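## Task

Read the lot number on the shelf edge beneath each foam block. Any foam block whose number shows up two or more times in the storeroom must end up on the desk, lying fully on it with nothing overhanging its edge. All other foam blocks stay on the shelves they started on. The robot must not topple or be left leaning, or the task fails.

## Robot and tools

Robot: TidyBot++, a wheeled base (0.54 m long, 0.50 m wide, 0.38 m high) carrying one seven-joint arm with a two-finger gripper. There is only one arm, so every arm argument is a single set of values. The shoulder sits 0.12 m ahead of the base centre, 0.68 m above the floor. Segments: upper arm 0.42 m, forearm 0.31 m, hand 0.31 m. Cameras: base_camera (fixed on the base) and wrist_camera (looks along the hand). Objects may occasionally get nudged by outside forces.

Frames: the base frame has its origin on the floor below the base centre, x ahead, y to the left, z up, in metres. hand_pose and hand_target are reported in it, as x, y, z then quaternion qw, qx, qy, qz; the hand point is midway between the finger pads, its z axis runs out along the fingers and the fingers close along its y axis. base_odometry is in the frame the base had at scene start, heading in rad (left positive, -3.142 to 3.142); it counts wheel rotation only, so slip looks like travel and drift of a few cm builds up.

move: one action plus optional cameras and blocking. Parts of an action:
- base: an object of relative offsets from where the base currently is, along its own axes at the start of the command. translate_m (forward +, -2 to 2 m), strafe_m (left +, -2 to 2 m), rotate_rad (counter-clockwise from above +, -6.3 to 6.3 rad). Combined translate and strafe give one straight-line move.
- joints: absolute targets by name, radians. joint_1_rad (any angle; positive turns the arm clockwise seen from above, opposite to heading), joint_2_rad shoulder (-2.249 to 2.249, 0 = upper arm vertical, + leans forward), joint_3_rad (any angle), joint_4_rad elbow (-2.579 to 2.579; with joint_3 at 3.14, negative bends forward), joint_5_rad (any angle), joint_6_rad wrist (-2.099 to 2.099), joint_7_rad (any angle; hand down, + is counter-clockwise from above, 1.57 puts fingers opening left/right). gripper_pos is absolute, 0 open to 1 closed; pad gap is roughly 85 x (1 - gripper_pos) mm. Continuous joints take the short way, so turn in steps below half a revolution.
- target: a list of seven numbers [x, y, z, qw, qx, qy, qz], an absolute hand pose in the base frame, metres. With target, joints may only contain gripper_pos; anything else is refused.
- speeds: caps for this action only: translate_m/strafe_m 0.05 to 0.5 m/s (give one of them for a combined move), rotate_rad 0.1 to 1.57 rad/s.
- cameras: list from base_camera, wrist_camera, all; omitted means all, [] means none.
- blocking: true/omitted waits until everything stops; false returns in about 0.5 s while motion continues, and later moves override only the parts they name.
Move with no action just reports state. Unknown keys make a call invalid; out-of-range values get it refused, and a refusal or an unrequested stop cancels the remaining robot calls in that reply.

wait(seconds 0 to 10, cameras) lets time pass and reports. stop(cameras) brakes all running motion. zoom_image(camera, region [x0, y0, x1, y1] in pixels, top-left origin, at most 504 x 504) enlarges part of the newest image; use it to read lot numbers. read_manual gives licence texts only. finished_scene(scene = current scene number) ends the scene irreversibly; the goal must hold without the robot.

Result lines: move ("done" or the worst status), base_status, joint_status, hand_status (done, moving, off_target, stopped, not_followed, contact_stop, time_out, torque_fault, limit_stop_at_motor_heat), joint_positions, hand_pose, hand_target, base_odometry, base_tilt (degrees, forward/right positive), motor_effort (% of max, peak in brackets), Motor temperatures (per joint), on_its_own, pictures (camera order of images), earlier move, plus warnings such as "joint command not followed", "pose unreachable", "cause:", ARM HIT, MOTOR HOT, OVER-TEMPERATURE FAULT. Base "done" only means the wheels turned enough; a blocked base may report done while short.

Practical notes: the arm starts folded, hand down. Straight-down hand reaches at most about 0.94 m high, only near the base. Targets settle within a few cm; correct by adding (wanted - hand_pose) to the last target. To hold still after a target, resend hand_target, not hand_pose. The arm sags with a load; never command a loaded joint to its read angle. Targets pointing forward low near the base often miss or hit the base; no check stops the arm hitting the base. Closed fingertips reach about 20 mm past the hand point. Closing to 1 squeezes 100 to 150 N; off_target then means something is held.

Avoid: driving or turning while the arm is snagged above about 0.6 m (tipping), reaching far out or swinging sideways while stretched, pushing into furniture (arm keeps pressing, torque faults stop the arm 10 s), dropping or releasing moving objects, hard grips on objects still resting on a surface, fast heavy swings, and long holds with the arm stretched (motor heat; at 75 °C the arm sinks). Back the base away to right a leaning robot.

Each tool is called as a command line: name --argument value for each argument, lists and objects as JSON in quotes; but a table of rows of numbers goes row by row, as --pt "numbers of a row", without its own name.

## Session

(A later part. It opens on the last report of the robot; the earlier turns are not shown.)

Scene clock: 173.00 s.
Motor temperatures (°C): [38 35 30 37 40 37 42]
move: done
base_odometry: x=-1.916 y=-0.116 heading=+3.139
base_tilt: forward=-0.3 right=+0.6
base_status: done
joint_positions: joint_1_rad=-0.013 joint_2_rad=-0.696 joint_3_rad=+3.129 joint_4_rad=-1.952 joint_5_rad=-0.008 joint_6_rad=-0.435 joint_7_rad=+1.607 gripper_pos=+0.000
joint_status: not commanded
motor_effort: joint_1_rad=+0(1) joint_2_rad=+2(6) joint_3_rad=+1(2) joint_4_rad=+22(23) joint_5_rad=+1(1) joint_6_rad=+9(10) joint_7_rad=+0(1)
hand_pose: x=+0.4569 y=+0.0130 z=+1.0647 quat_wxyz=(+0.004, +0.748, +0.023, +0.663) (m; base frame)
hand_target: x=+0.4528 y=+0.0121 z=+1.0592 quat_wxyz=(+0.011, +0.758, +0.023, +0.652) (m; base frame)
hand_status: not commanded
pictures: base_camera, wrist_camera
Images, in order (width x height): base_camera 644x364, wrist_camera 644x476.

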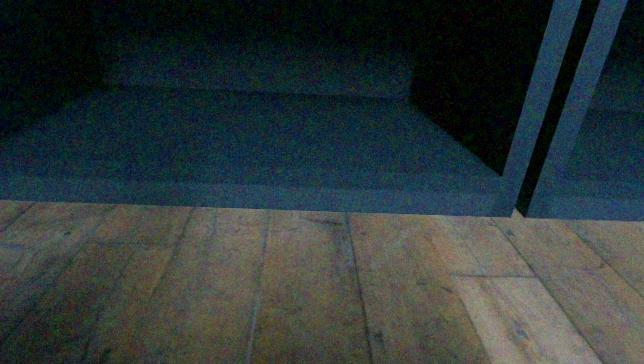

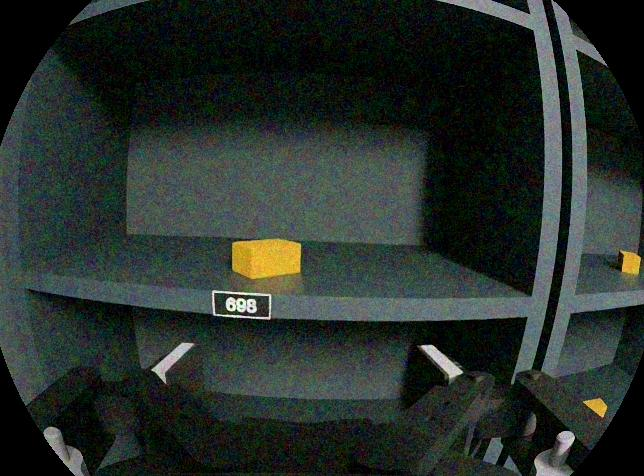

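move --base '{"translate_m":0.25,"strafe_m":0.04}' --joints '{"gripper_pos":1,"joint_6_rad":-0.48}'

move --target '[0.60, 0.0, 1.055, 0.01, 0.766, 0.01, 0.643]'

Scene clock: 175.13 s.
Motor temperatures (°C): [38 35 30 37 40 37 42]
move: done
base_odometry: x=-2.167 y=-0.155 heading=+3.140
base_tilt: forward=-0.4 right=+0.6
base_status: done
joint_positions: joint_1_rad=-0.013 joint_2_rad=-0.693 joint_3_rad=+3.129 joint_4_rad=-1.952 joint_5_rad=-0.008 joint_6_rad=-0.435 joint_7_rad=+1.607 gripper_pos=+0.999
joint_status: all done
motor_effort: joint_1_rad=+0(1) joint_2_rad=+2(6) joint_3_rad=+1(2) joint_4_rad=+22(23) joint_5_rad=+1(1) joint_6_rad=+9(9) joint_7_rad=-1(1)
hand_pose: x=+0.4579 y=+0.0130 z=+1.0638 quat_wxyz=(+0.004, +0.749, +0.023, +0.662) (m; base frame)
hand_target: x=+0.4528 y=+0.0121 z=+1.0592 quat_wxyz=(+0.011, +0.758, +0.023, +0.652) (m; base frame)
hand_status: not commanded
pictures: base_camera, wrist_camera
Images, in order (width x height): base_camera 644x364, wrist_camera 644x476.

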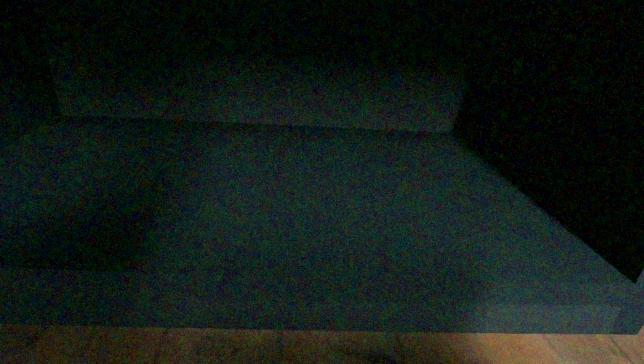

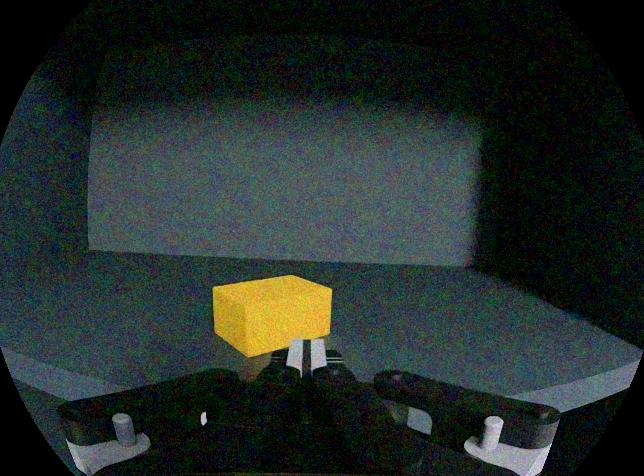

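Scene clock: 176.63 s.
Motor temperatures (°C): [38 35 30 37 40 37 42]
move: done
base_odometry: x=-2.167 y=-0.155 heading=+3.140
base_tilt: forward=-0.3 right=+0.6
base_status: not commanded
joint_positions: joint_1_rad=-0.013 joint_2_rad=-0.346 joint_3_rad=+3.132 joint_4_rad=-1.827 joint_5_rad=-0.008 joint_6_rad=-0.326 joint_7_rad=+1.607 gripper_pos=+0.999
joint_status: not commanded
motor_effort: joint_1_rad=+0(1) joint_2_rad=-9(11) joint_3_rad=+1(1) joint_4_rad=+22(23) joint_5_rad=+1(1) joint_6_rad=+9(10) joint_7_rad=+0(1)
hand_pose: x=+0.5919 y=+0.0138 z=+1.0326 quat_wxyz=(+0.002, +0.785, +0.022, +0.619) (m; base frame)
hand_target: x=+0.6000 y=+0.0000 z=+1.0550 quat_wxyz=(+0.010, +0.766, +0.010, +0.643) (m; base frame)
hand_status: done (0.028 m and 3.9 deg from the pose sent, 0.143 m and 3.4 deg at the start)
pictures: base_camera, wrist_camera
Images, in order (width x height): base_camera 644x364, wrist_camera 644x476.

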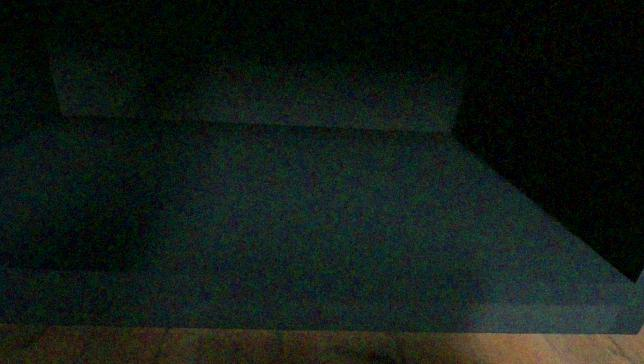

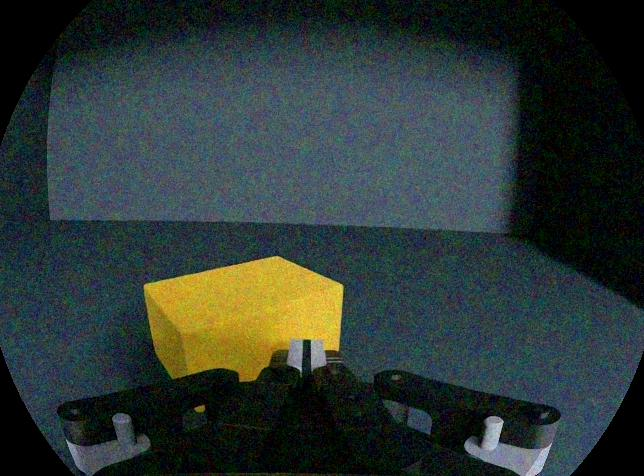

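move --target '[0.69, -0.01, 1.065, 0.01, 0.766, 0.01, 0.643]'

move --target '[0.73, 0.005, 1.07, 0.01, 0.766, 0.01, 0.643]'

move --target '[0.50, -0.02, 1.07, 0.01, 0.766, 0.01, 0.643]' --cameras '[]'

move --base '{"translate_m":-0.12}' --joints '{"gripper_pos":0}'

Scene clock: 179.03 s.
Motor temperatures (°C): [38 35 30 37 40 37 42]
move: done
base_odometry: x=-2.167 y=-0.155 heading=+3.140
base_tilt: forward=-0.3 right=+0.6
base_status: not commanded
joint_positions: joint_1_rad=-0.054 joint_2_rad=-0.138 joint_3_rad=+3.222 joint_4_rad=-1.641 joint_5_rad=-0.010 joint_6_rad=-0.288 joint_7_rad=+1.640 gripper_pos=+0.999
joint_status: not commanded
motor_effort: joint_1_rad=+0(1) joint_2_rad=-17(18) joint_3_rad=+0(1) joint_4_rad=+23(24) joint_5_rad=+1(1) joint_6_rad=+9(9) joint_7_rad=+0(1)
hand_pose: x=+0.6794 y=-0.0163 z=+1.0521 quat_wxyz=(+0.021, +0.780, +0.011, +0.625) (m; base frame)
hand_target: x=+0.6900 y=-0.0100 z=+1.0650 quat_wxyz=(+0.010, +0.766, +0.010, +0.643) (m; base frame)
hand_status: done (0.018 m and 2.9 deg from the pose sent, 0.106 m and 3.9 deg at the start)
pictures: base_camera, wrist_camera
Images, in order (width x height): base_camera 644x364, wrist_camera 644x476.

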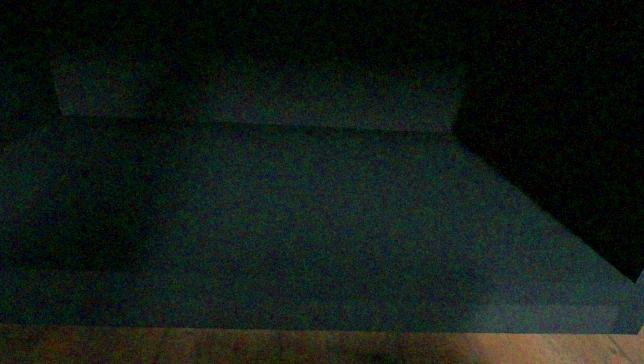

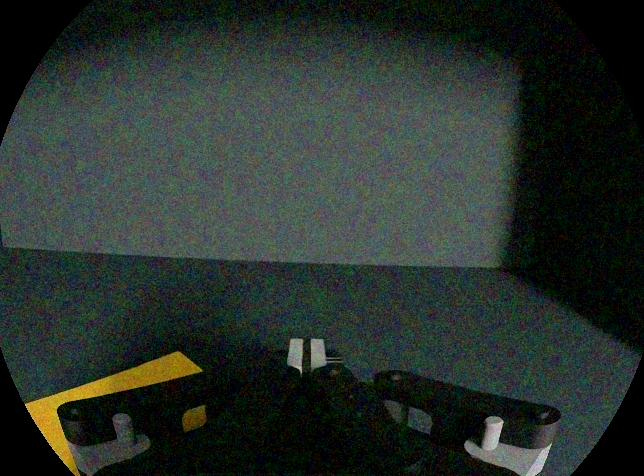

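Scene clock: 180.03 s.
Motor temperatures (°C): [38 35 30 37 40 37 42]
move: done
base_odometry: x=-2.167 y=-0.155 heading=+3.140
base_tilt: forward=-0.3 right=+0.6
base_status: not commanded
joint_positions: joint_1_rad=-0.035 joint_2_rad=-0.039 joint_3_rad=+3.156 joint_4_rad=-1.535 joint_5_rad=+0.022 joint_6_rad=-0.288 joint_7_rad=+1.564 gripper_pos=+0.999
joint_status: not commanded
motor_effort: joint_1_rad=+0(1) joint_2_rad=-20(22) joint_3_rad=+0(1) joint_4_rad=+22(24) joint_5_rad=+1(1) joint_6_rad=+9(10) joint_7_rad=+0(1)
hand_pose: x=+0.7202 y=+0.0113 z=+1.0604 quat_wxyz=(+0.000, +0.778, +0.011, +0.628) (m; base frame)
hand_target: x=+0.7300 y=+0.0050 z=+1.0700 quat_wxyz=(+0.010, +0.766, +0.010, +0.643) (m; base frame)
hand_status: done (0.015 m and 2.4 deg from the pose sent, 0.058 m and 2.9 deg at the start)
pictures: base_camera, wrist_camera
Images, in order (width x height): base_camera 644x364, wrist_camera 644x476.

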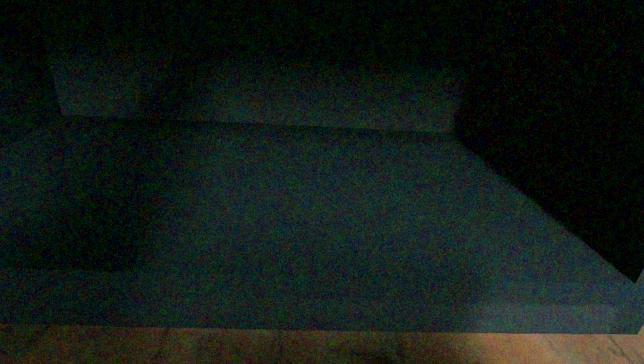

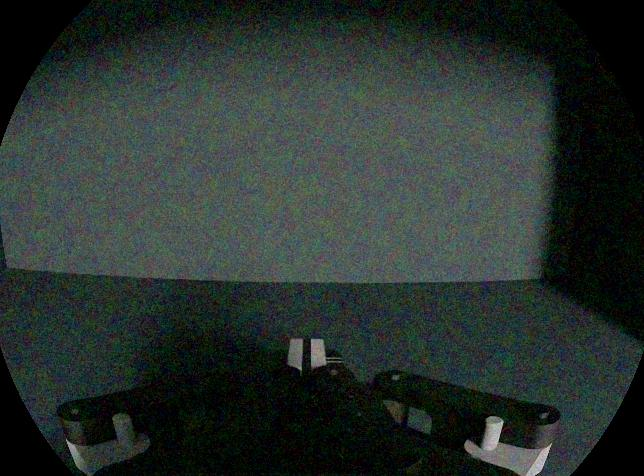

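Scene clock: 181.80 s.
Motor temperatures (°C): [38 35 30 37 40 37 42]
move: done
base_odometry: x=-2.167 y=-0.155 heading=+3.140
base_tilt: forward=-0.3 right=+0.6
base_status: not commanded
joint_positions: joint_1_rad=-0.045 joint_2_rad=-0.565 joint_3_rad=+3.209 joint_4_rad=-1.827 joint_5_rad=+0.022 joint_6_rad=-0.410 joint_7_rad=+1.593 gripper_pos=+0.999
joint_status: not commanded
motor_effort: joint_1_rad=+0(1) joint_2_rad=-1(22) joint_3_rad=+0(1) joint_4_rad=+21(24) joint_5_rad=+0(1) joint_6_rad=+8(9) joint_7_rad=+0(1)
hand_pose: x=+0.5039 y=-0.0211 z=+1.1011 quat_wxyz=(+0.008, +0.742, -0.004, +0.670) (m; base frame)
hand_target: x=+0.5000 y=-0.0200 z=+1.0700 quat_wxyz=(+0.010, +0.766, +0.010, +0.643) (m; base frame)
hand_status: done (0.031 m and 4.4 deg from the pose sent, 0.223 m and 2.4 deg at the start)
pictures: none
No camera images: "cameras" was empty.

Scene clock: 183.20 s.
Motor temperatures (°C): [38 35 30 37 40 37 42]
move: done
base_odometry: x=-2.046 y=-0.156 heading=+3.140
base_tilt: forward=-0.4 right=+0.6
base_status: done
joint_positions: joint_1_rad=-0.047 joint_2_rad=-0.576 joint_3_rad=+3.213 joint_4_rad=-1.829 joint_5_rad=+0.022 joint_6_rad=-0.412 joint_7_rad=+1.593 gripper_pos=+0.000
joint_status: all done
motor_effort: joint_1_rad=-1(1) joint_2_rad=-1(5) joint_3_rad=+0(1) joint_4_rad=+21(23) joint_5_rad=+1(1) joint_6_rad=+8(9) joint_7_rad=+0(1)
hand_pose: x=+0.4993 y=-0.0226 z=+1.1033 quat_wxyz=(+0.007, +0.740, -0.005, +0.672) (m; base frame)
hand_target: x=+0.5000 y=-0.0200 z=+1.0700 quat_wxyz=(+0.010, +0.766, +0.010, +0.643) (m; base frame)
hand_status: not commanded
pictures: base_camera, wrist_camera
Images, in order (width x height): base_camera 644x364, wrist_camera 644x476.

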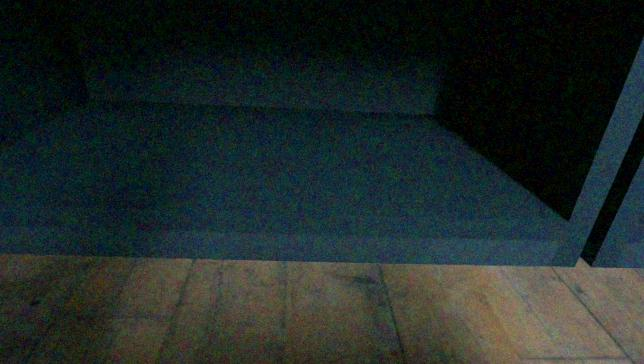

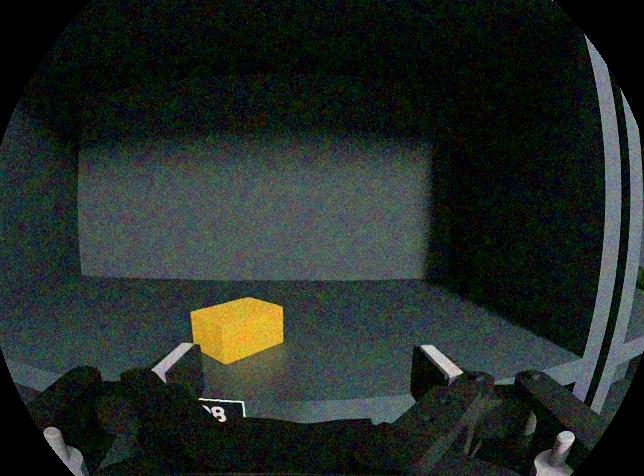

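move --base '{"translate_m":0.12,"strafe_m":0.035}' --joints '{"gripper_pos":1}' --cameras '[]'

move --target '[0.58, -0.01, 1.055, 0.01, 0.766, 0.01, 0.643]'

move --target '[0.67, 0.015, 1.063, 0.01, 0.766, 0.01, 0.643]'

Scene clock: 184.77 s.
Motor temperatures (°C): [38 35 30 37 40 37 42]
move: done
base_odometry: x=-2.166 y=-0.191 heading=+3.140
base_tilt: forward=-0.3 right=+0.6
base_status: done
joint_positions: joint_1_rad=-0.049 joint_2_rad=-0.569 joint_3_rad=+3.216 joint_4_rad=-1.830 joint_5_rad=+0.022 joint_6_rad=-0.413 joint_7_rad=+1.593 gripper_pos=+0.999
joint_status: all done
motor_effort: joint_1_rad=+0(1) joint_2_rad=-1(6) joint_3_rad=+0(1) joint_4_rad=+22(23) joint_5_rad=+1(1) joint_6_rad=+9(10) joint_7_rad=+0(1)
hand_pose: x=+0.5022 y=-0.0234 z=+1.0996 quat_wxyz=(+0.007, +0.743, -0.006, +0.669) (m; base frame)
hand_target: x=+0.5000 y=-0.0200 z=+1.0700 quat_wxyz=(+0.010, +0.766, +0.010, +0.643) (m; base frame)
hand_status: not commanded
pictures: none
No camera images: "cameras" was empty.

Scene clock: 185.93 s.
Motor temperatures (°C): [38 35 30 37 40 37 42]
move: done
base_odometry: x=-2.166 y=-0.191 heading=+3.140
base_tilt: forward=-0.3 right=+0.6
base_status: not commanded
joint_positions: joint_1_rad=-0.049 joint_2_rad=-0.391 joint_3_rad=+3.216 joint_4_rad=-1.830 joint_5_rad=+0.022 joint_6_rad=-0.347 joint_7_rad=+1.593 gripper_pos=+0.999
joint_status: not commanded
motor_effort: joint_1_rad=+0(1) joint_2_rad=-8(10) joint_3_rad=+0(0) joint_4_rad=+22(24) joint_5_rad=+1(1) joint_6_rad=+8(9) joint_7_rad=+0(1)
hand_pose: x=+0.5753 y=-0.0202 z=+1.0453 quat_wxyz=(+0.012, +0.779, -0.002, +0.627) (m; base frame)
hand_target: x=+0.5800 y=-0.0100 z=+1.0550 quat_wxyz=(+0.010, +0.766, +0.010, +0.643) (m; base frame)
hand_status: done (0.015 m and 2.8 deg from the pose sent, 0.091 m and 4.4 deg at the start)
pictures: base_camera, wrist_camera
Images, in order (width x height): base_camera 644x364, wrist_camera 644x476.

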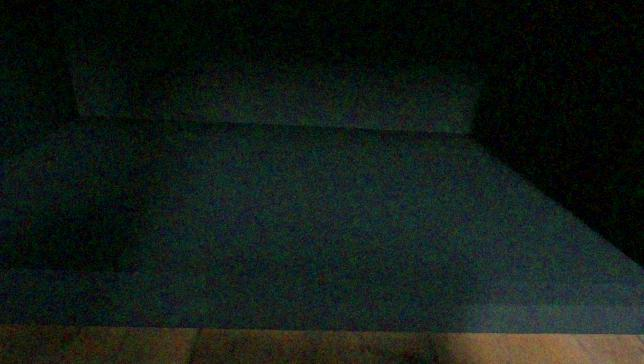

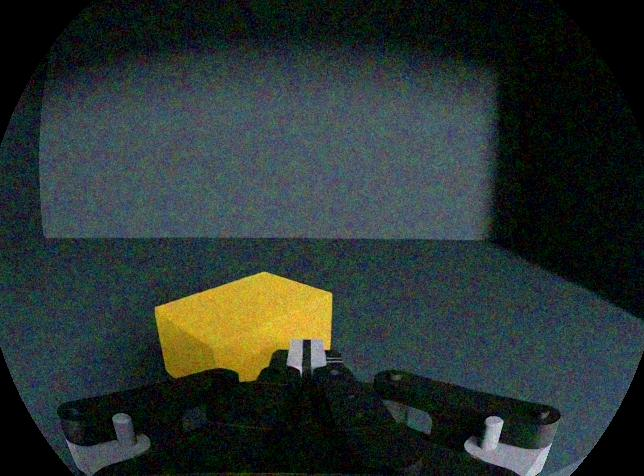

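Scene clock: 187.17 s.
Motor temperatures (°C): [38 35 30 37 40 37 42]
move: done
base_odometry: x=-2.166 y=-0.191 heading=+3.140
base_tilt: forward=-0.3 right=+0.6
base_status: not commanded
joint_positions: joint_1_rad=+0.063 joint_2_rad=-0.175 joint_3_rad=+3.046 joint_4_rad=-1.683 joint_5_rad=+0.042 joint_6_rad=-0.297 joint_7_rad=+1.515 gripper_pos=+0.999
joint_status: not commanded
motor_effort: joint_1_rad=+0(1) joint_2_rad=-14(17) joint_3_rad=+1(1) joint_4_rad=+23(24) joint_5_rad=+1(1) joint_6_rad=+9(9) joint_7_rad=+0(1)
hand_pose: x=+0.6611 y=+0.0203 z=+1.0428 quat_wxyz=(-0.003, +0.785, +0.007, +0.619) (m; base frame)
hand_target: x=+0.6700 y=+0.0150 z=+1.0630 quat_wxyz=(+0.010, +0.766, +0.010, +0.643) (m; base frame)
hand_status: done (0.023 m and 3.8 deg from the pose sent, 0.103 m and 2.8 deg at the start)
pictures: base_camera, wrist_camera
Images, in order (width x height): base_camera 644x364, wrist_camera 644x476.

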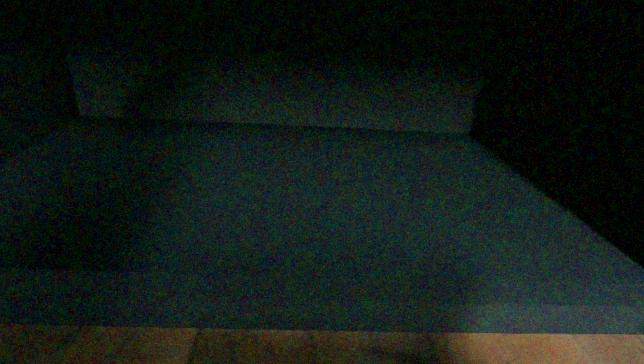

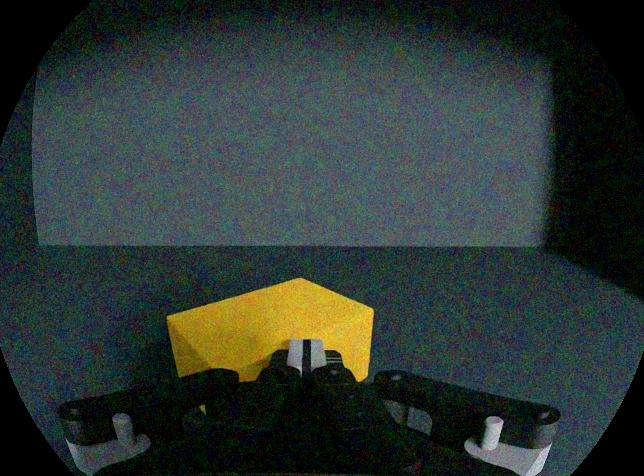

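move --target '[0.61, -0.01, 1.06, 0.01, 0.766, 0.01, 0.643]' --cameras '[]'

move --target '[0.71, 0.0, 1.065, 0.01, 0.766, 0.01, 0.643]'

Scene clock: 188.53 s.
Motor temperatures (°C): [38 35 30 37 40 37 42]
move: done
base_odometry: x=-2.166 y=-0.191 heading=+3.140
base_tilt: forward=-0.3 right=+0.6
base_status: not commanded
joint_positions: joint_1_rad=-0.039 joint_2_rad=-0.311 joint_3_rad=+3.198 joint_4_rad=-1.750 joint_5_rad=+0.042 joint_6_rad=-0.296 joint_7_rad=+1.584 gripper_pos=+0.999
joint_status: not commanded
motor_effort: joint_1_rad=+0(1) joint_2_rad=-11(17) joint_3_rad=+0(2) joint_4_rad=+23(23) joint_5_rad=+1(1) joint_6_rad=+9(9) joint_7_rad=-1(1)
hand_pose: x=+0.6095 y=-0.0163 z=+1.0726 quat_wxyz=(+0.020, +0.763, +0.005, +0.646) (m; base frame)
hand_target: x=+0.6100 y=-0.0100 z=+1.0600 quat_wxyz=(+0.010, +0.766, +0.010, +0.643) (m; base frame)
hand_status: done (0.014 m and 1.4 deg from the pose sent, 0.062 m and 3.8 deg at the start)
pictures: none
No camera images: "cameras" was empty.

Scene clock: 189.80 s.
Motor temperatures (°C): [38 35 30 37 40 37 42]
move: done
base_odometry: x=-2.166 y=-0.191 heading=+3.140
base_tilt: forward=-0.3 right=+0.6
base_status: not commanded
joint_positions: joint_1_rad=-0.037 joint_2_rad=-0.083 joint_3_rad=+3.175 joint_4_rad=-1.602 joint_5_rad=+0.042 joint_6_rad=-0.283 joint_7_rad=+1.584 gripper_pos=+0.999
joint_status: not commanded
motor_effort: joint_1_rad=+0(1) joint_2_rad=-18(21) joint_3_rad=+0(0) joint_4_rad=+22(23) joint_5_rad=+1(1) joint_6_rad=+9(9) joint_7_rad=+0(1)
hand_pose: x=+0.7016 y=-0.0013 z=+1.0462 quat_wxyz=(+0.019, +0.784, +0.018, +0.621) (m; base frame)
hand_target: x=+0.7100 y=+0.0000 z=+1.0650 quat_wxyz=(+0.010, +0.766, +0.010, +0.643) (m; base frame)
hand_status: done (0.021 m and 3.5 deg from the pose sent, 0.102 m and 1.4 deg at the start)
pictures: base_camera, wrist_camera
Images, in order (width x height): base_camera 644x364, wrist_camera 644x476.

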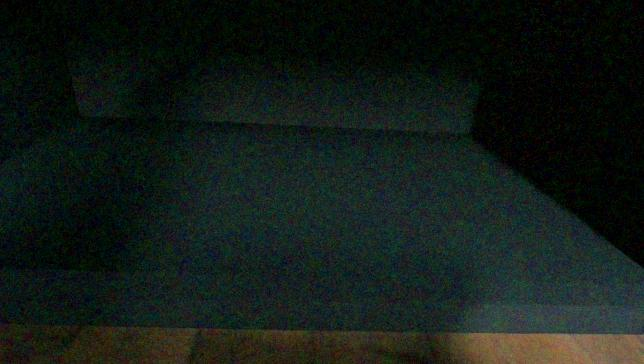

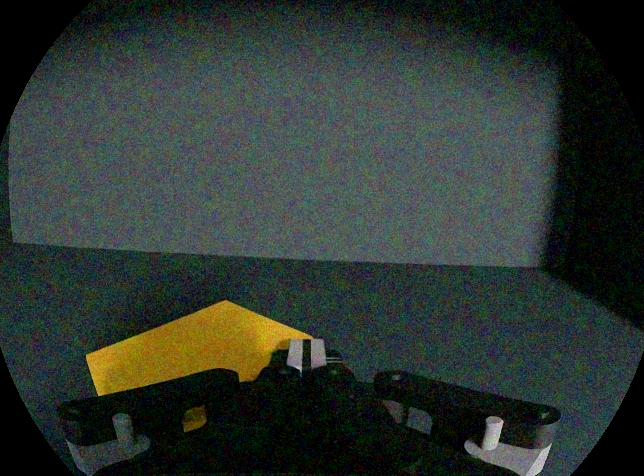

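move --target '[0.76, 0.02, 1.07, 0.01, 0.766, 0.01, 0.643]'

move --target '[0.50, -0.02, 1.07, 0.01, 0.766, 0.01, 0.643]' --cameras '[]'

move --base '{"translate_m":-0.1}' --joints '{"gripper_pos":0}'

Scene clock: 191.27 s.
Motor temperatures (°C): [38 35 30 37 40 37 42]
move: done
base_odometry: x=-2.166 y=-0.191 heading=+3.140
base_tilt: forward=-0.3 right=+0.6
base_status: not commanded
joint_positions: joint_1_rad=-0.089 joint_2_rad=+0.032 joint_3_rad=+3.179 joint_4_rad=-1.463 joint_5_rad=+0.161 joint_6_rad=-0.283 joint_7_rad=+1.410 gripper_pos=+0.999
joint_status: not commanded
motor_effort: joint_1_rad=+0(1) joint_2_rad=-22(25) joint_3_rad=+0(1) joint_4_rad=+23(24) joint_5_rad=+1(1) joint_6_rad=+9(9) joint_7_rad=+0(1)
hand_pose: x=+0.7505 y=+0.0210 z=+1.0635 quat_wxyz=(-0.001, +0.775, +0.004, +0.632) (m; base frame)
hand_target: x=+0.7600 y=+0.0200 z=+1.0700 quat_wxyz=(+0.010, +0.766, +0.010, +0.643) (m; base frame)
hand_status: done (0.012 m and 2.2 deg from the pose sent, 0.067 m and 3.5 deg at the start)
pictures: base_camera, wrist_camera
Images, in order (width x height): base_camera 644x364, wrist_camera 644x476.

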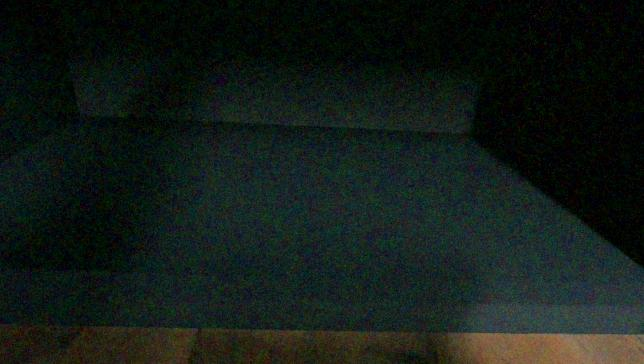

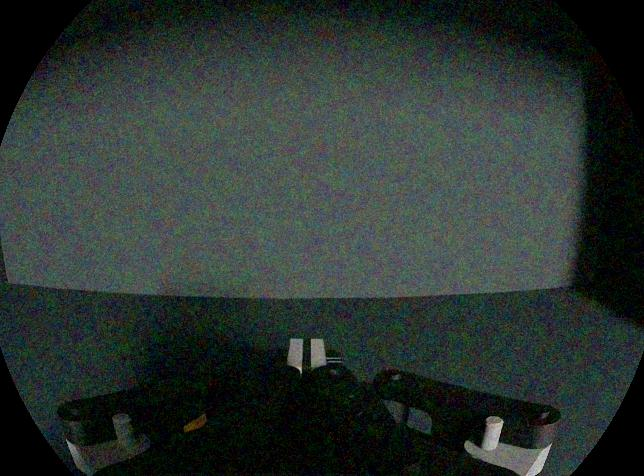

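Scene clock: 193.13 s.
Motor temperatures (°C): [38 35 30 37 40 37 42]
move: done
base_odometry: x=-2.166 y=-0.191 heading=+3.140
base_tilt: forward=-0.3 right=+0.6
base_status: not commanded
joint_positions: joint_1_rad=-0.084 joint_2_rad=-0.564 joint_3_rad=+3.209 joint_4_rad=-1.827 joint_5_rad=+0.080 joint_6_rad=-0.410 joint_7_rad=+1.591 gripper_pos=+0.999
joint_status: not commanded
motor_effort: joint_1_rad=+0(1) joint_2_rad=-1(25) joint_3_rad=+0(1) joint_4_rad=+22(24) joint_5_rad=+1(1) joint_6_rad=+9(10) joint_7_rad=+0(1)
hand_pose: x=+0.5049 y=-0.0131 z=+1.1006 quat_wxyz=(+0.021, +0.742, +0.022, +0.669) (m; base frame)
hand_target: x=+0.5000 y=-0.0200 z=+1.0700 quat_wxyz=(+0.010, +0.766, +0.010, +0.643) (m; base frame)
hand_status: done (0.032 m and 4.5 deg from the pose sent, 0.254 m and 2.2 deg at the start)
pictures: none
No camera images: "cameras" was empty.

Scene clock: 194.40 s.
Motor temperatures (°C): [38 35 30 37 40 37 42]
move: done
base_odometry: x=-2.066 y=-0.191 heading=+3.140
base_tilt: forward=-0.4 right=+0.6
base_status: done
joint_positions: joint_1_rad=-0.082 joint_2_rad=-0.576 joint_3_rad=+3.213 joint_4_rad=-1.829 joint_5_rad=+0.078 joint_6_rad=-0.412 joint_7_rad=+1.593 gripper_pos=+0.000
joint_status: all done
motor_effort: joint_1_rad=+0(1) joint_2_rad=-2(5) joint_3_rad=+0(2) joint_4_rad=+21(23) joint_5_rad=+1(1) joint_6_rad=+9(9) joint_7_rad=+0(1)
hand_pose: x=+0.5000 y=-0.0163 z=+1.1033 quat_wxyz=(+0.021, +0.740, +0.019, +0.672) (m; base frame)
hand_target: x=+0.5000 y=-0.0200 z=+1.0700 quat_wxyz=(+0.010, +0.766, +0.010, +0.643) (m; base frame)
hand_status: not commanded
pictures: base_camera, wrist_camera
Images, in order (width x height): base_camera 644x364, wrist_camera 644x476.

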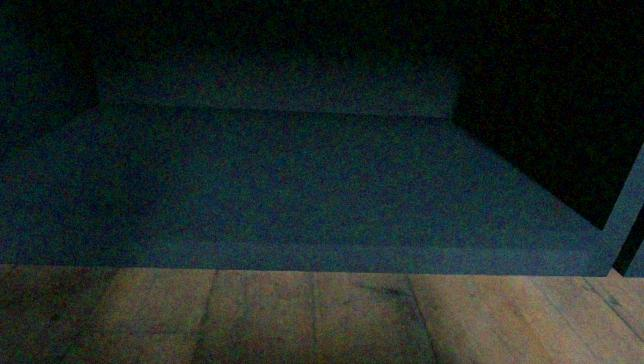

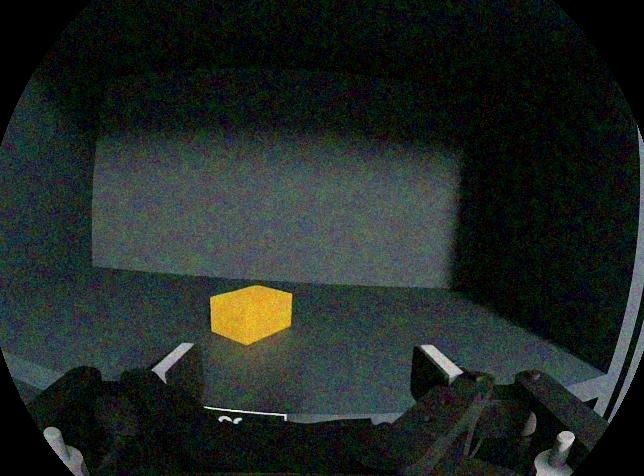

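move --base '{"translate_m":0.1}' --cameras '[]'

move --target '[0.60, 0.165, 1.055, 0.199, 0.728, -0.237, 0.611]'

Scene clock: 196.17 s.
Motor temperatures (°C): [38 35 30 37 40 37 42]
move: done
base_odometry: x=-2.166 y=-0.191 heading=+3.140
base_tilt: forward=-0.4 right=+0.6
base_status: done
joint_positions: joint_1_rad=-0.080 joint_2_rad=-0.571 joint_3_rad=+3.215 joint_4_rad=-1.830 joint_5_rad=+0.077 joint_6_rad=-0.413 joint_7_rad=+1.593 gripper_pos=+0.000
joint_status: not commanded
motor_effort: joint_1_rad=+0(1) joint_2_rad=-2(4) joint_3_rad=+0(1) joint_4_rad=+21(23) joint_5_rad=+1(1) joint_6_rad=+8(10) joint_7_rad=+0(1)
hand_pose: x=+0.5018 y=-0.0176 z=+1.1007 quat_wxyz=(+0.022, +0.742, +0.018, +0.670) (m; base frame)
hand_target: x=+0.5000 y=-0.0200 z=+1.0700 quat_wxyz=(+0.010, +0.766, +0.010, +0.643) (m; base frame)
hand_status: not commanded
pictures: none
No camera images: "cameras" was empty.

Scene clock: 199.00 s.
Motor temperatures (°C): [38 35 30 37 40 37 42]
move: done
base_odometry: x=-2.166 y=-0.191 heading=+3.140
base_tilt: forward=-0.3 right=+0.6
base_status: not commanded
joint_positions: joint_1_rad=+1.526 joint_2_rad=-0.930 joint_3_rad=+2.176 joint_4_rad=-1.259 joint_5_rad=-0.238 joint_6_rad=-0.962 joint_7_rad=+1.052 gripper_pos=+0.000
joint_status: not commanded
motor_effort: joint_1_rad=+0(1) joint_2_rad=+24(26) joint_3_rad=+14(15) joint_4_rad=+12(23) joint_5_rad=+5(5) joint_6_rad=+7(10) joint_7_rad=+0(1)
hand_pose: x=+0.5910 y=+0.1408 z=+1.0825 quat_wxyz=(+0.232, +0.714, -0.221, +0.623) (m; base frame)
hand_target: x=+0.6000 y=+0.1650 z=+1.0550 quat_wxyz=(+0.199, +0.728, -0.237, +0.611) (m; base frame)
hand_status: done (0.038 m and 4.7 deg from the pose sent, 0.212 m and 36.4 deg at the start)
pictures: base_camera, wrist_camera
Images, in order (width x height): base_camera 644x364, wrist_camera 644x476.

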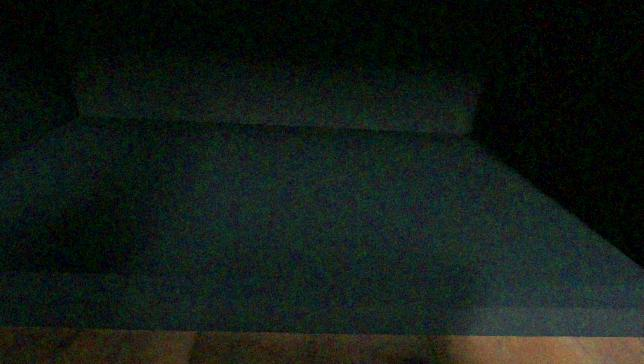

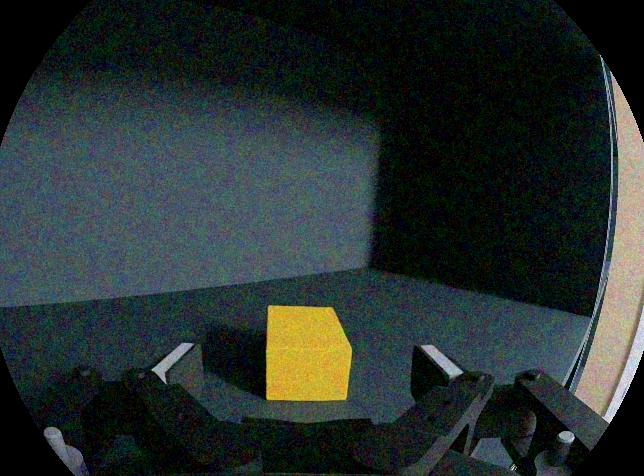

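move --target '[0.64, 0.135, 1.03, 0.199, 0.728, -0.237, 0.611]'

Scene clock: 200.03 s.
Motor temperatures (°C): [38 35 30 37 40 37 42]
move: done
base_odometry: x=-2.166 y=-0.191 heading=+3.140
base_tilt: forward=-0.3 right=+0.6
base_status: not commanded
joint_positions: joint_1_rad=+1.609 joint_2_rad=-0.933 joint_3_rad=+2.110 joint_4_rad=-1.302 joint_5_rad=-0.277 joint_6_rad=-0.915 joint_7_rad=+1.051 gripper_pos=+0.000
joint_status: not commanded
motor_effort: joint_1_rad=+0(3) joint_2_rad=+25(26) joint_3_rad=+15(16) joint_4_rad=+12(14) joint_5_rad=+5(5) joint_6_rad=+8(8) joint_7_rad=+0(1)
hand_pose: x=+0.6246 y=+0.1158 z=+1.0473 quat_wxyz=(+0.232, +0.726, -0.235, +0.603) (m; base frame)
hand_target: x=+0.6400 y=+0.1350 z=+1.0300 quat_wxyz=(+0.199, +0.728, -0.237, +0.611) (m; base frame)
hand_status: done (0.030 m and 3.9 deg from the pose sent, 0.072 m and 4.7 deg at the start)
pictures: base_camera, wrist_camera
Images, in order (width x height): base_camera 644x364, wrist_camera 644x476.

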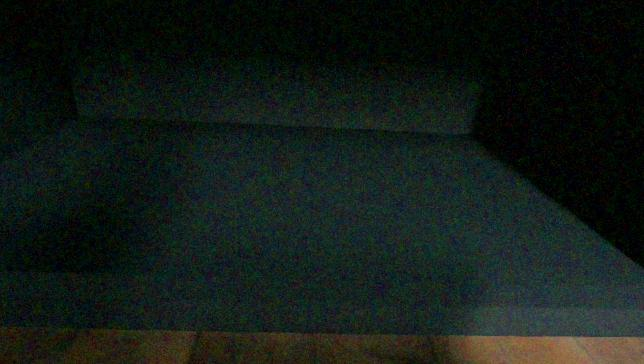

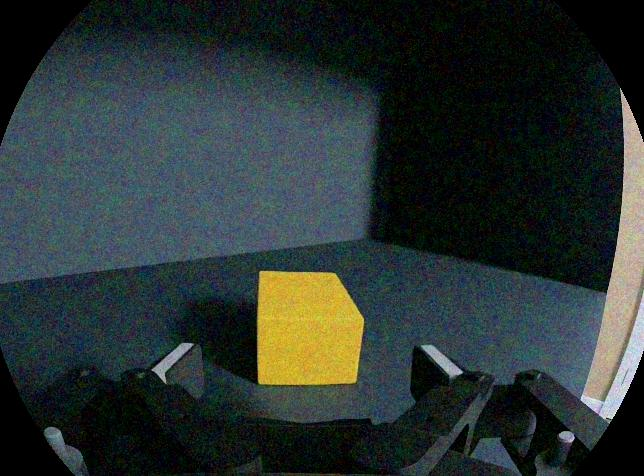

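move --target '[0.732, 0.075, 1.022, 0.172, 0.738, -0.205, 0.620]'

Scene clock: 201.67 s.
Motor temperatures (°C): [38 35 30 37 40 37 42]
move: done
base_odometry: x=-2.166 y=-0.191 heading=+3.140
base_tilt: forward=-0.3 right=+0.6
base_status: not commanded
joint_positions: joint_1_rad=+1.819 joint_2_rad=-0.855 joint_3_rad=+1.939 joint_4_rad=-1.309 joint_5_rad=-0.401 joint_6_rad=-0.694 joint_7_rad=+1.144 gripper_pos=+0.000
joint_status: not commanded
motor_effort: joint_1_rad=+0(3) joint_2_rad=+25(27) joint_3_rad=+16(17) joint_4_rad=+13(15) joint_5_rad=+3(5) joint_6_rad=+8(9) joint_7_rad=+0(1)
hand_pose: x=+0.7175 y=+0.0651 z=+1.0299 quat_wxyz=(+0.196, +0.735, -0.218, +0.611) (m; base frame)
hand_target: x=+0.7320 y=+0.0750 z=+1.0220 quat_wxyz=(+0.172, +0.738, -0.205, +0.620) (m; base frame)
hand_status: done (0.019 m and 3.3 deg from the pose sent, 0.118 m and 8.1 deg at the start)
pictures: base_camera, wrist_camera
Images, in order (width x height): base_camera 644x364, wrist_camera 644x476.

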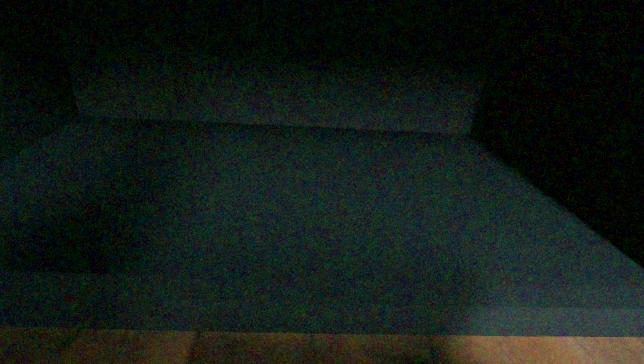

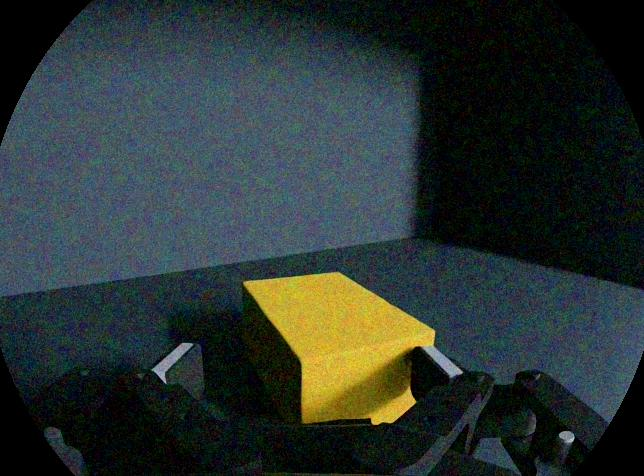

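move --target '[0.645, 0.13, 1.05, 0.172, 0.738, -0.205, 0.620]' --cameras '[]'

move --target '[0.61, 0.06, 1.05, 0.0675, 0.762, -0.080, 0.6395]'

Scene clock: 203.33 s.
Motor temperatures (°C): [38 35 30 37 40 37 42]
move: done
base_odometry: x=-2.166 y=-0.191 heading=+3.140
base_tilt: forward=-0.3 right=+0.6
base_status: not commanded
joint_positions: joint_1_rad=+1.582 joint_2_rad=-0.855 joint_3_rad=+2.061 joint_4_rad=-1.313 joint_5_rad=-0.392 joint_6_rad=-0.749 joint_7_rad=+1.130 gripper_pos=+0.000
joint_status: not commanded
motor_effort: joint_1_rad=-1(2) joint_2_rad=+23(26) joint_3_rad=+15(16) joint_4_rad=+13(15) joint_5_rad=+3(3) joint_6_rad=+9(9) joint_7_rad=-1(1)
hand_pose: x=+0.6599 y=+0.1496 z=+1.0659 quat_wxyz=(+0.146, +0.733, -0.182, +0.639) (m; base frame)
hand_target: x=+0.6450 y=+0.1300 z=+1.0500 quat_wxyz=(+0.172, +0.738, -0.205, +0.620) (m; base frame)
hand_status: done (0.029 m and 4.5 deg from the pose sent, 0.099 m and 3.3 deg at the start)
pictures: none
No camera images: "cameras" was empty.

Scene clock: 205.27 s.
Motor temperatures (°C): [38 35 30 37 40 37 42]
move: done
base_odometry: x=-2.166 y=-0.191 heading=+3.140
base_tilt: forward=-0.3 right=+0.6
base_status: not commanded
joint_positions: joint_1_rad=+0.943 joint_2_rad=-0.462 joint_3_rad=+2.295 joint_4_rad=-1.695 joint_5_rad=-0.048 joint_6_rad=-0.407 joint_7_rad=+1.171 gripper_pos=+0.000
joint_status: not commanded
motor_effort: joint_1_rad=+0(1) joint_2_rad=+2(24) joint_3_rad=+8(16) joint_4_rad=+21(22) joint_5_rad=+2(4) joint_6_rad=+8(9) joint_7_rad=+0(1)
hand_pose: x=+0.6074 y=+0.0687 z=+1.0480 quat_wxyz=(+0.033, +0.767, -0.118, +0.630) (m; base frame)
hand_target: x=+0.6100 y=+0.0600 z=+1.0500 quat_wxyz=(+0.067, +0.762, -0.080, +0.639) (m; base frame)
hand_status: done (0.009 m and 6.0 deg from the pose sent, 0.104 m and 15.1 deg at the start)
pictures: base_camera, wrist_camera
Images, in order (width x height): base_camera 644x364, wrist_camera 644x476.

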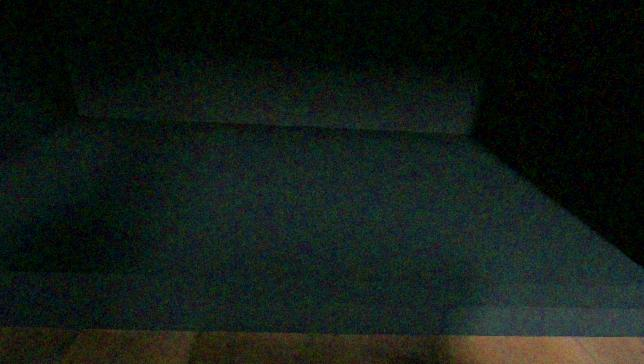

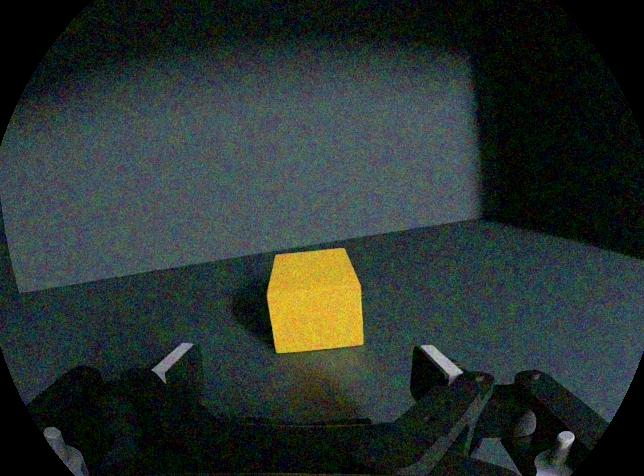

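move --target '[0.68, 0.045, 1.048, 0.0675, 0.762, -0.080, 0.6395]' --cameras '["wrist_camera"]'

move --target '[0.738, 0.033, 1.045, 0.0675, 0.762, -0.080, 0.6395]' --cameras '["wrist_camera"]'

Scene clock: 208.10 s.
Motor temperatures (°C): [38 35 30 37 40 37 42]
move: done
base_odometry: x=-2.166 y=-0.191 heading=+3.140
base_tilt: forward=-0.3 right=+0.6
base_status: not commanded
joint_positions: joint_1_rad=+1.281 joint_2_rad=-0.373 joint_3_rad=+2.007 joint_4_rad=-1.635 joint_5_rad=-0.046 joint_6_rad=-0.338 joint_7_rad=+1.259 gripper_pos=+0.000
joint_status: not commanded
motor_effort: joint_1_rad=-1(1) joint_2_rad=+4(5) joint_3_rad=+7(8) joint_4_rad=+21(22) joint_5_rad=+2(2) joint_6_rad=+9(9) joint_7_rad=+0(1)
hand_pose: x=+0.6704 y=+0.0397 z=+1.0282 quat_wxyz=(+0.070, +0.777, -0.099, +0.618) (m; base frame)
hand_target: x=+0.6800 y=+0.0450 z=+1.0480 quat_wxyz=(+0.067, +0.762, -0.080, +0.639) (m; base frame)
hand_status: done (0.023 m and 3.7 deg from the pose sent, 0.076 m and 6.0 deg at the start)
pictures: wrist_camera
Images, in order (width x height): wrist_camera 644x476.

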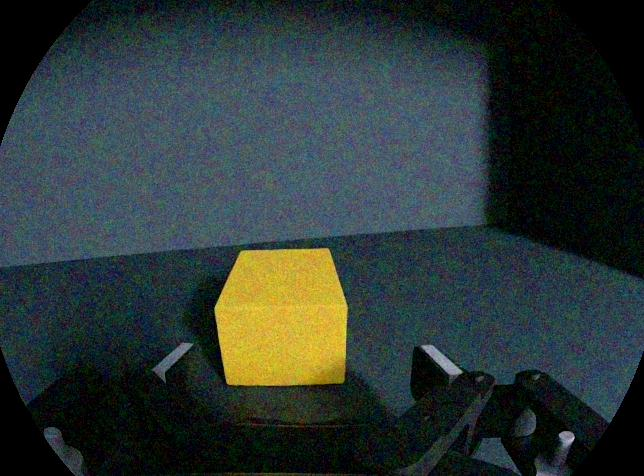

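Scene clock: 209.70 s.
Motor temperatures (°C): [38 35 30 37 40 37 42]
move: done
base_odometry: x=-2.166 y=-0.191 heading=+3.140
base_tilt: forward=-0.3 right=+0.6
base_status: not commanded
joint_positions: joint_1_rad=+1.697 joint_2_rad=-0.373 joint_3_rad=+1.681 joint_4_rad=-1.525 joint_5_rad=-0.278 joint_6_rad=-0.321 joint_7_rad=+1.514 gripper_pos=+0.000
joint_status: not commanded
motor_effort: joint_1_rad=-1(1) joint_2_rad=+12(12) joint_3_rad=+8(8) joint_4_rad=+21(22) joint_5_rad=+1(2) joint_6_rad=+8(9) joint_7_rad=+0(1)
hand_pose: x=+0.7296 y=+0.0269 z=+1.0220 quat_wxyz=(+0.087, +0.782, -0.080, +0.613) (m; base frame)
hand_target: x=+0.7380 y=+0.0330 z=+1.0450 quat_wxyz=(+0.067, +0.762, -0.080, +0.639) (m; base frame)
hand_status: done (0.025 m and 4.4 deg from the pose sent, 0.070 m and 3.7 deg at the start)
pictures: wrist_camera
Images, in order (width x height): wrist_camera 644x476.

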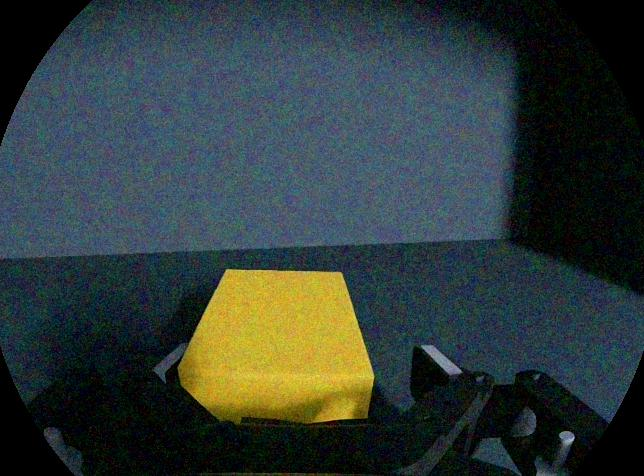

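move --target '[0.75, 0.045, 1.058, 0.0675, 0.762, -0.080, 0.6395]' --cameras '["wrist_camera"]'

move --joints '{"gripper_pos":0.6}' --cameras '["wrist_camera"]'

Scene clock: 211.00 s.
Motor temperatures (°C): [38 35 30 37 40 37 42]
move: done
base_odometry: x=-2.166 y=-0.191 heading=+3.140
base_tilt: forward=-0.3 right=+0.6
base_status: not commanded
joint_positions: joint_1_rad=+1.773 joint_2_rad=-0.390 joint_3_rad=+1.660 joint_4_rad=-1.438 joint_5_rad=-0.393 joint_6_rad=-0.321 joint_7_rad=+1.575 gripper_pos=+0.000
joint_status: not commanded
motor_effort: joint_1_rad=-1(1) joint_2_rad=+13(14) joint_3_rad=+8(9) joint_4_rad=+20(22) joint_5_rad=+1(1) joint_6_rad=+8(9) joint_7_rad=+0(1)
hand_pose: x=+0.7440 y=+0.0275 z=+1.0643 quat_wxyz=(+0.077, +0.758, -0.087, +0.642) (m; base frame)
hand_target: x=+0.7500 y=+0.0450 z=+1.0580 quat_wxyz=(+0.067, +0.762, -0.080, +0.639) (m; base frame)
hand_status: done (0.020 m and 1.5 deg from the pose sent, 0.045 m and 4.4 deg at the start)
pictures: wrist_camera
Images, in order (width x height): wrist_camera 644x476.

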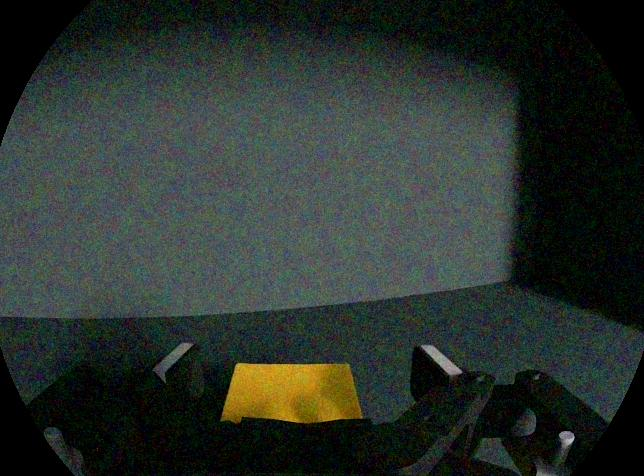

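Scene clock: 211.87 s.
Motor temperatures (°C): [38 35 30 37 40 37 42]
move: done
base_odometry: x=-2.166 y=-0.191 heading=+3.140
base_tilt: forward=-0.3 right=+0.6
base_status: not commanded
joint_positions: joint_1_rad=+1.773 joint_2_rad=-0.390 joint_3_rad=+1.660 joint_4_rad=-1.438 joint_5_rad=-0.393 joint_6_rad=-0.321 joint_7_rad=+1.575 gripper_pos=+0.600
joint_status: all done
motor_effort: joint_1_rad=-1(1) joint_2_rad=+14(15) joint_3_rad=+9(9) joint_4_rad=+20(22) joint_5_rad=+1(1) joint_6_rad=+9(9) joint_7_rad=+0(1)
hand_pose: x=+0.7440 y=+0.0276 z=+1.0643 quat_wxyz=(+0.077, +0.758, -0.087, +0.642) (m; base frame)
hand_target: x=+0.7500 y=+0.0450 z=+1.0580 quat_wxyz=(+0.067, +0.762, -0.080, +0.639) (m; base frame)
hand_status: not commanded
pictures: wrist_camera
Images, in order (width x height): wrist_camera 644x476.

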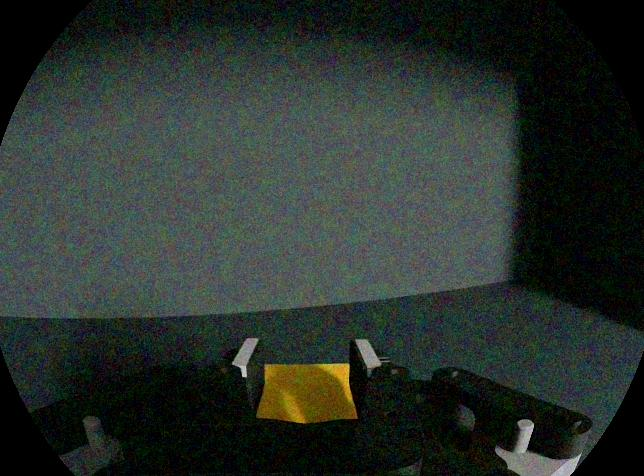

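move --joints '{"gripper_pos":0}' --cameras '[]'

move --target '[0.75, 0.05, 1.04, 0.0675, 0.762, -0.080, 0.6395]' --cameras '["wrist_camera"]'

Scene clock: 212.90 s.
Motor temperatures (°C): [38 35 30 37 40 37 42]
move: done
base_odometry: x=-2.166 y=-0.191 heading=+3.140
base_tilt: forward=-0.3 right=+0.6
base_status: not commanded
joint_positions: joint_1_rad=+1.773 joint_2_rad=-0.390 joint_3_rad=+1.660 joint_4_rad=-1.438 joint_5_rad=-0.393 joint_6_rad=-0.321 joint_7_rad=+1.575 gripper_pos=+0.000
joint_status: all done
motor_effort: joint_1_rad=-1(1) joint_2_rad=+14(14) joint_3_rad=+9(9) joint_4_rad=+20(21) joint_5_rad=+1(1) joint_6_rad=+9(10) joint_7_rad=+0(0)
hand_pose: x=+0.7440 y=+0.0276 z=+1.0643 quat_wxyz=(+0.077, +0.758, -0.087, +0.642) (m; base frame)
hand_target: x=+0.7500 y=+0.0450 z=+1.0580 quat_wxyz=(+0.067, +0.762, -0.080, +0.639) (m; base frame)
hand_status: not commanded
pictures: none
No camera images: "cameras" was empty.

Scene clock: 213.63 s.
Motor temperatures (°C): [38 35 30 37 40 37 42]
move: done
base_odometry: x=-2.166 y=-0.191 heading=+3.140
base_tilt: forward=-0.3 right=+0.6
base_status: not commanded
joint_positions: joint_1_rad=+1.773 joint_2_rad=-0.393 joint_3_rad=+1.641 joint_4_rad=-1.461 joint_5_rad=-0.393 joint_6_rad=-0.308 joint_7_rad=+1.575 gripper_pos=+0.000
joint_status: not commanded
motor_effort: joint_1_rad=+0(1) joint_2_rad=+15(15) joint_3_rad=+8(9) joint_4_rad=+21(22) joint_5_rad=+1(1) joint_6_rad=+9(9) joint_7_rad=+0(1)
hand_pose: x=+0.7456 y=+0.0341 z=+1.0502 quat_wxyz=(+0.074, +0.763, -0.084, +0.637) (m; base frame)
hand_target: x=+0.7500 y=+0.0500 z=+1.0400 quat_wxyz=(+0.067, +0.762, -0.080, +0.639) (m; base frame)
hand_status: done (0.019 m and 0.9 deg from the pose sent, 0.034 m and 1.5 deg at the start)
pictures: wrist_camera
Images, in order (width x height): wrist_camera 644x476.

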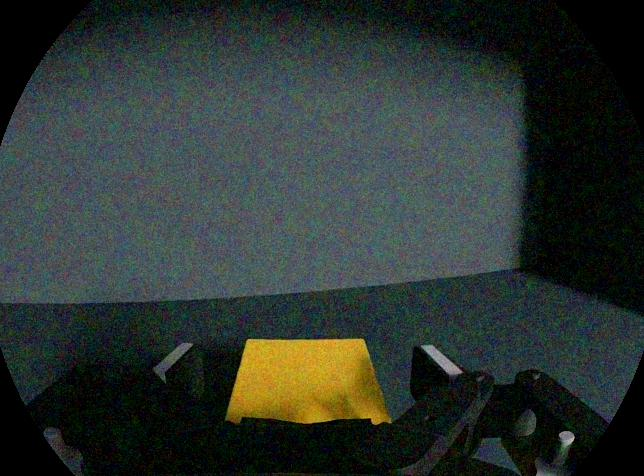

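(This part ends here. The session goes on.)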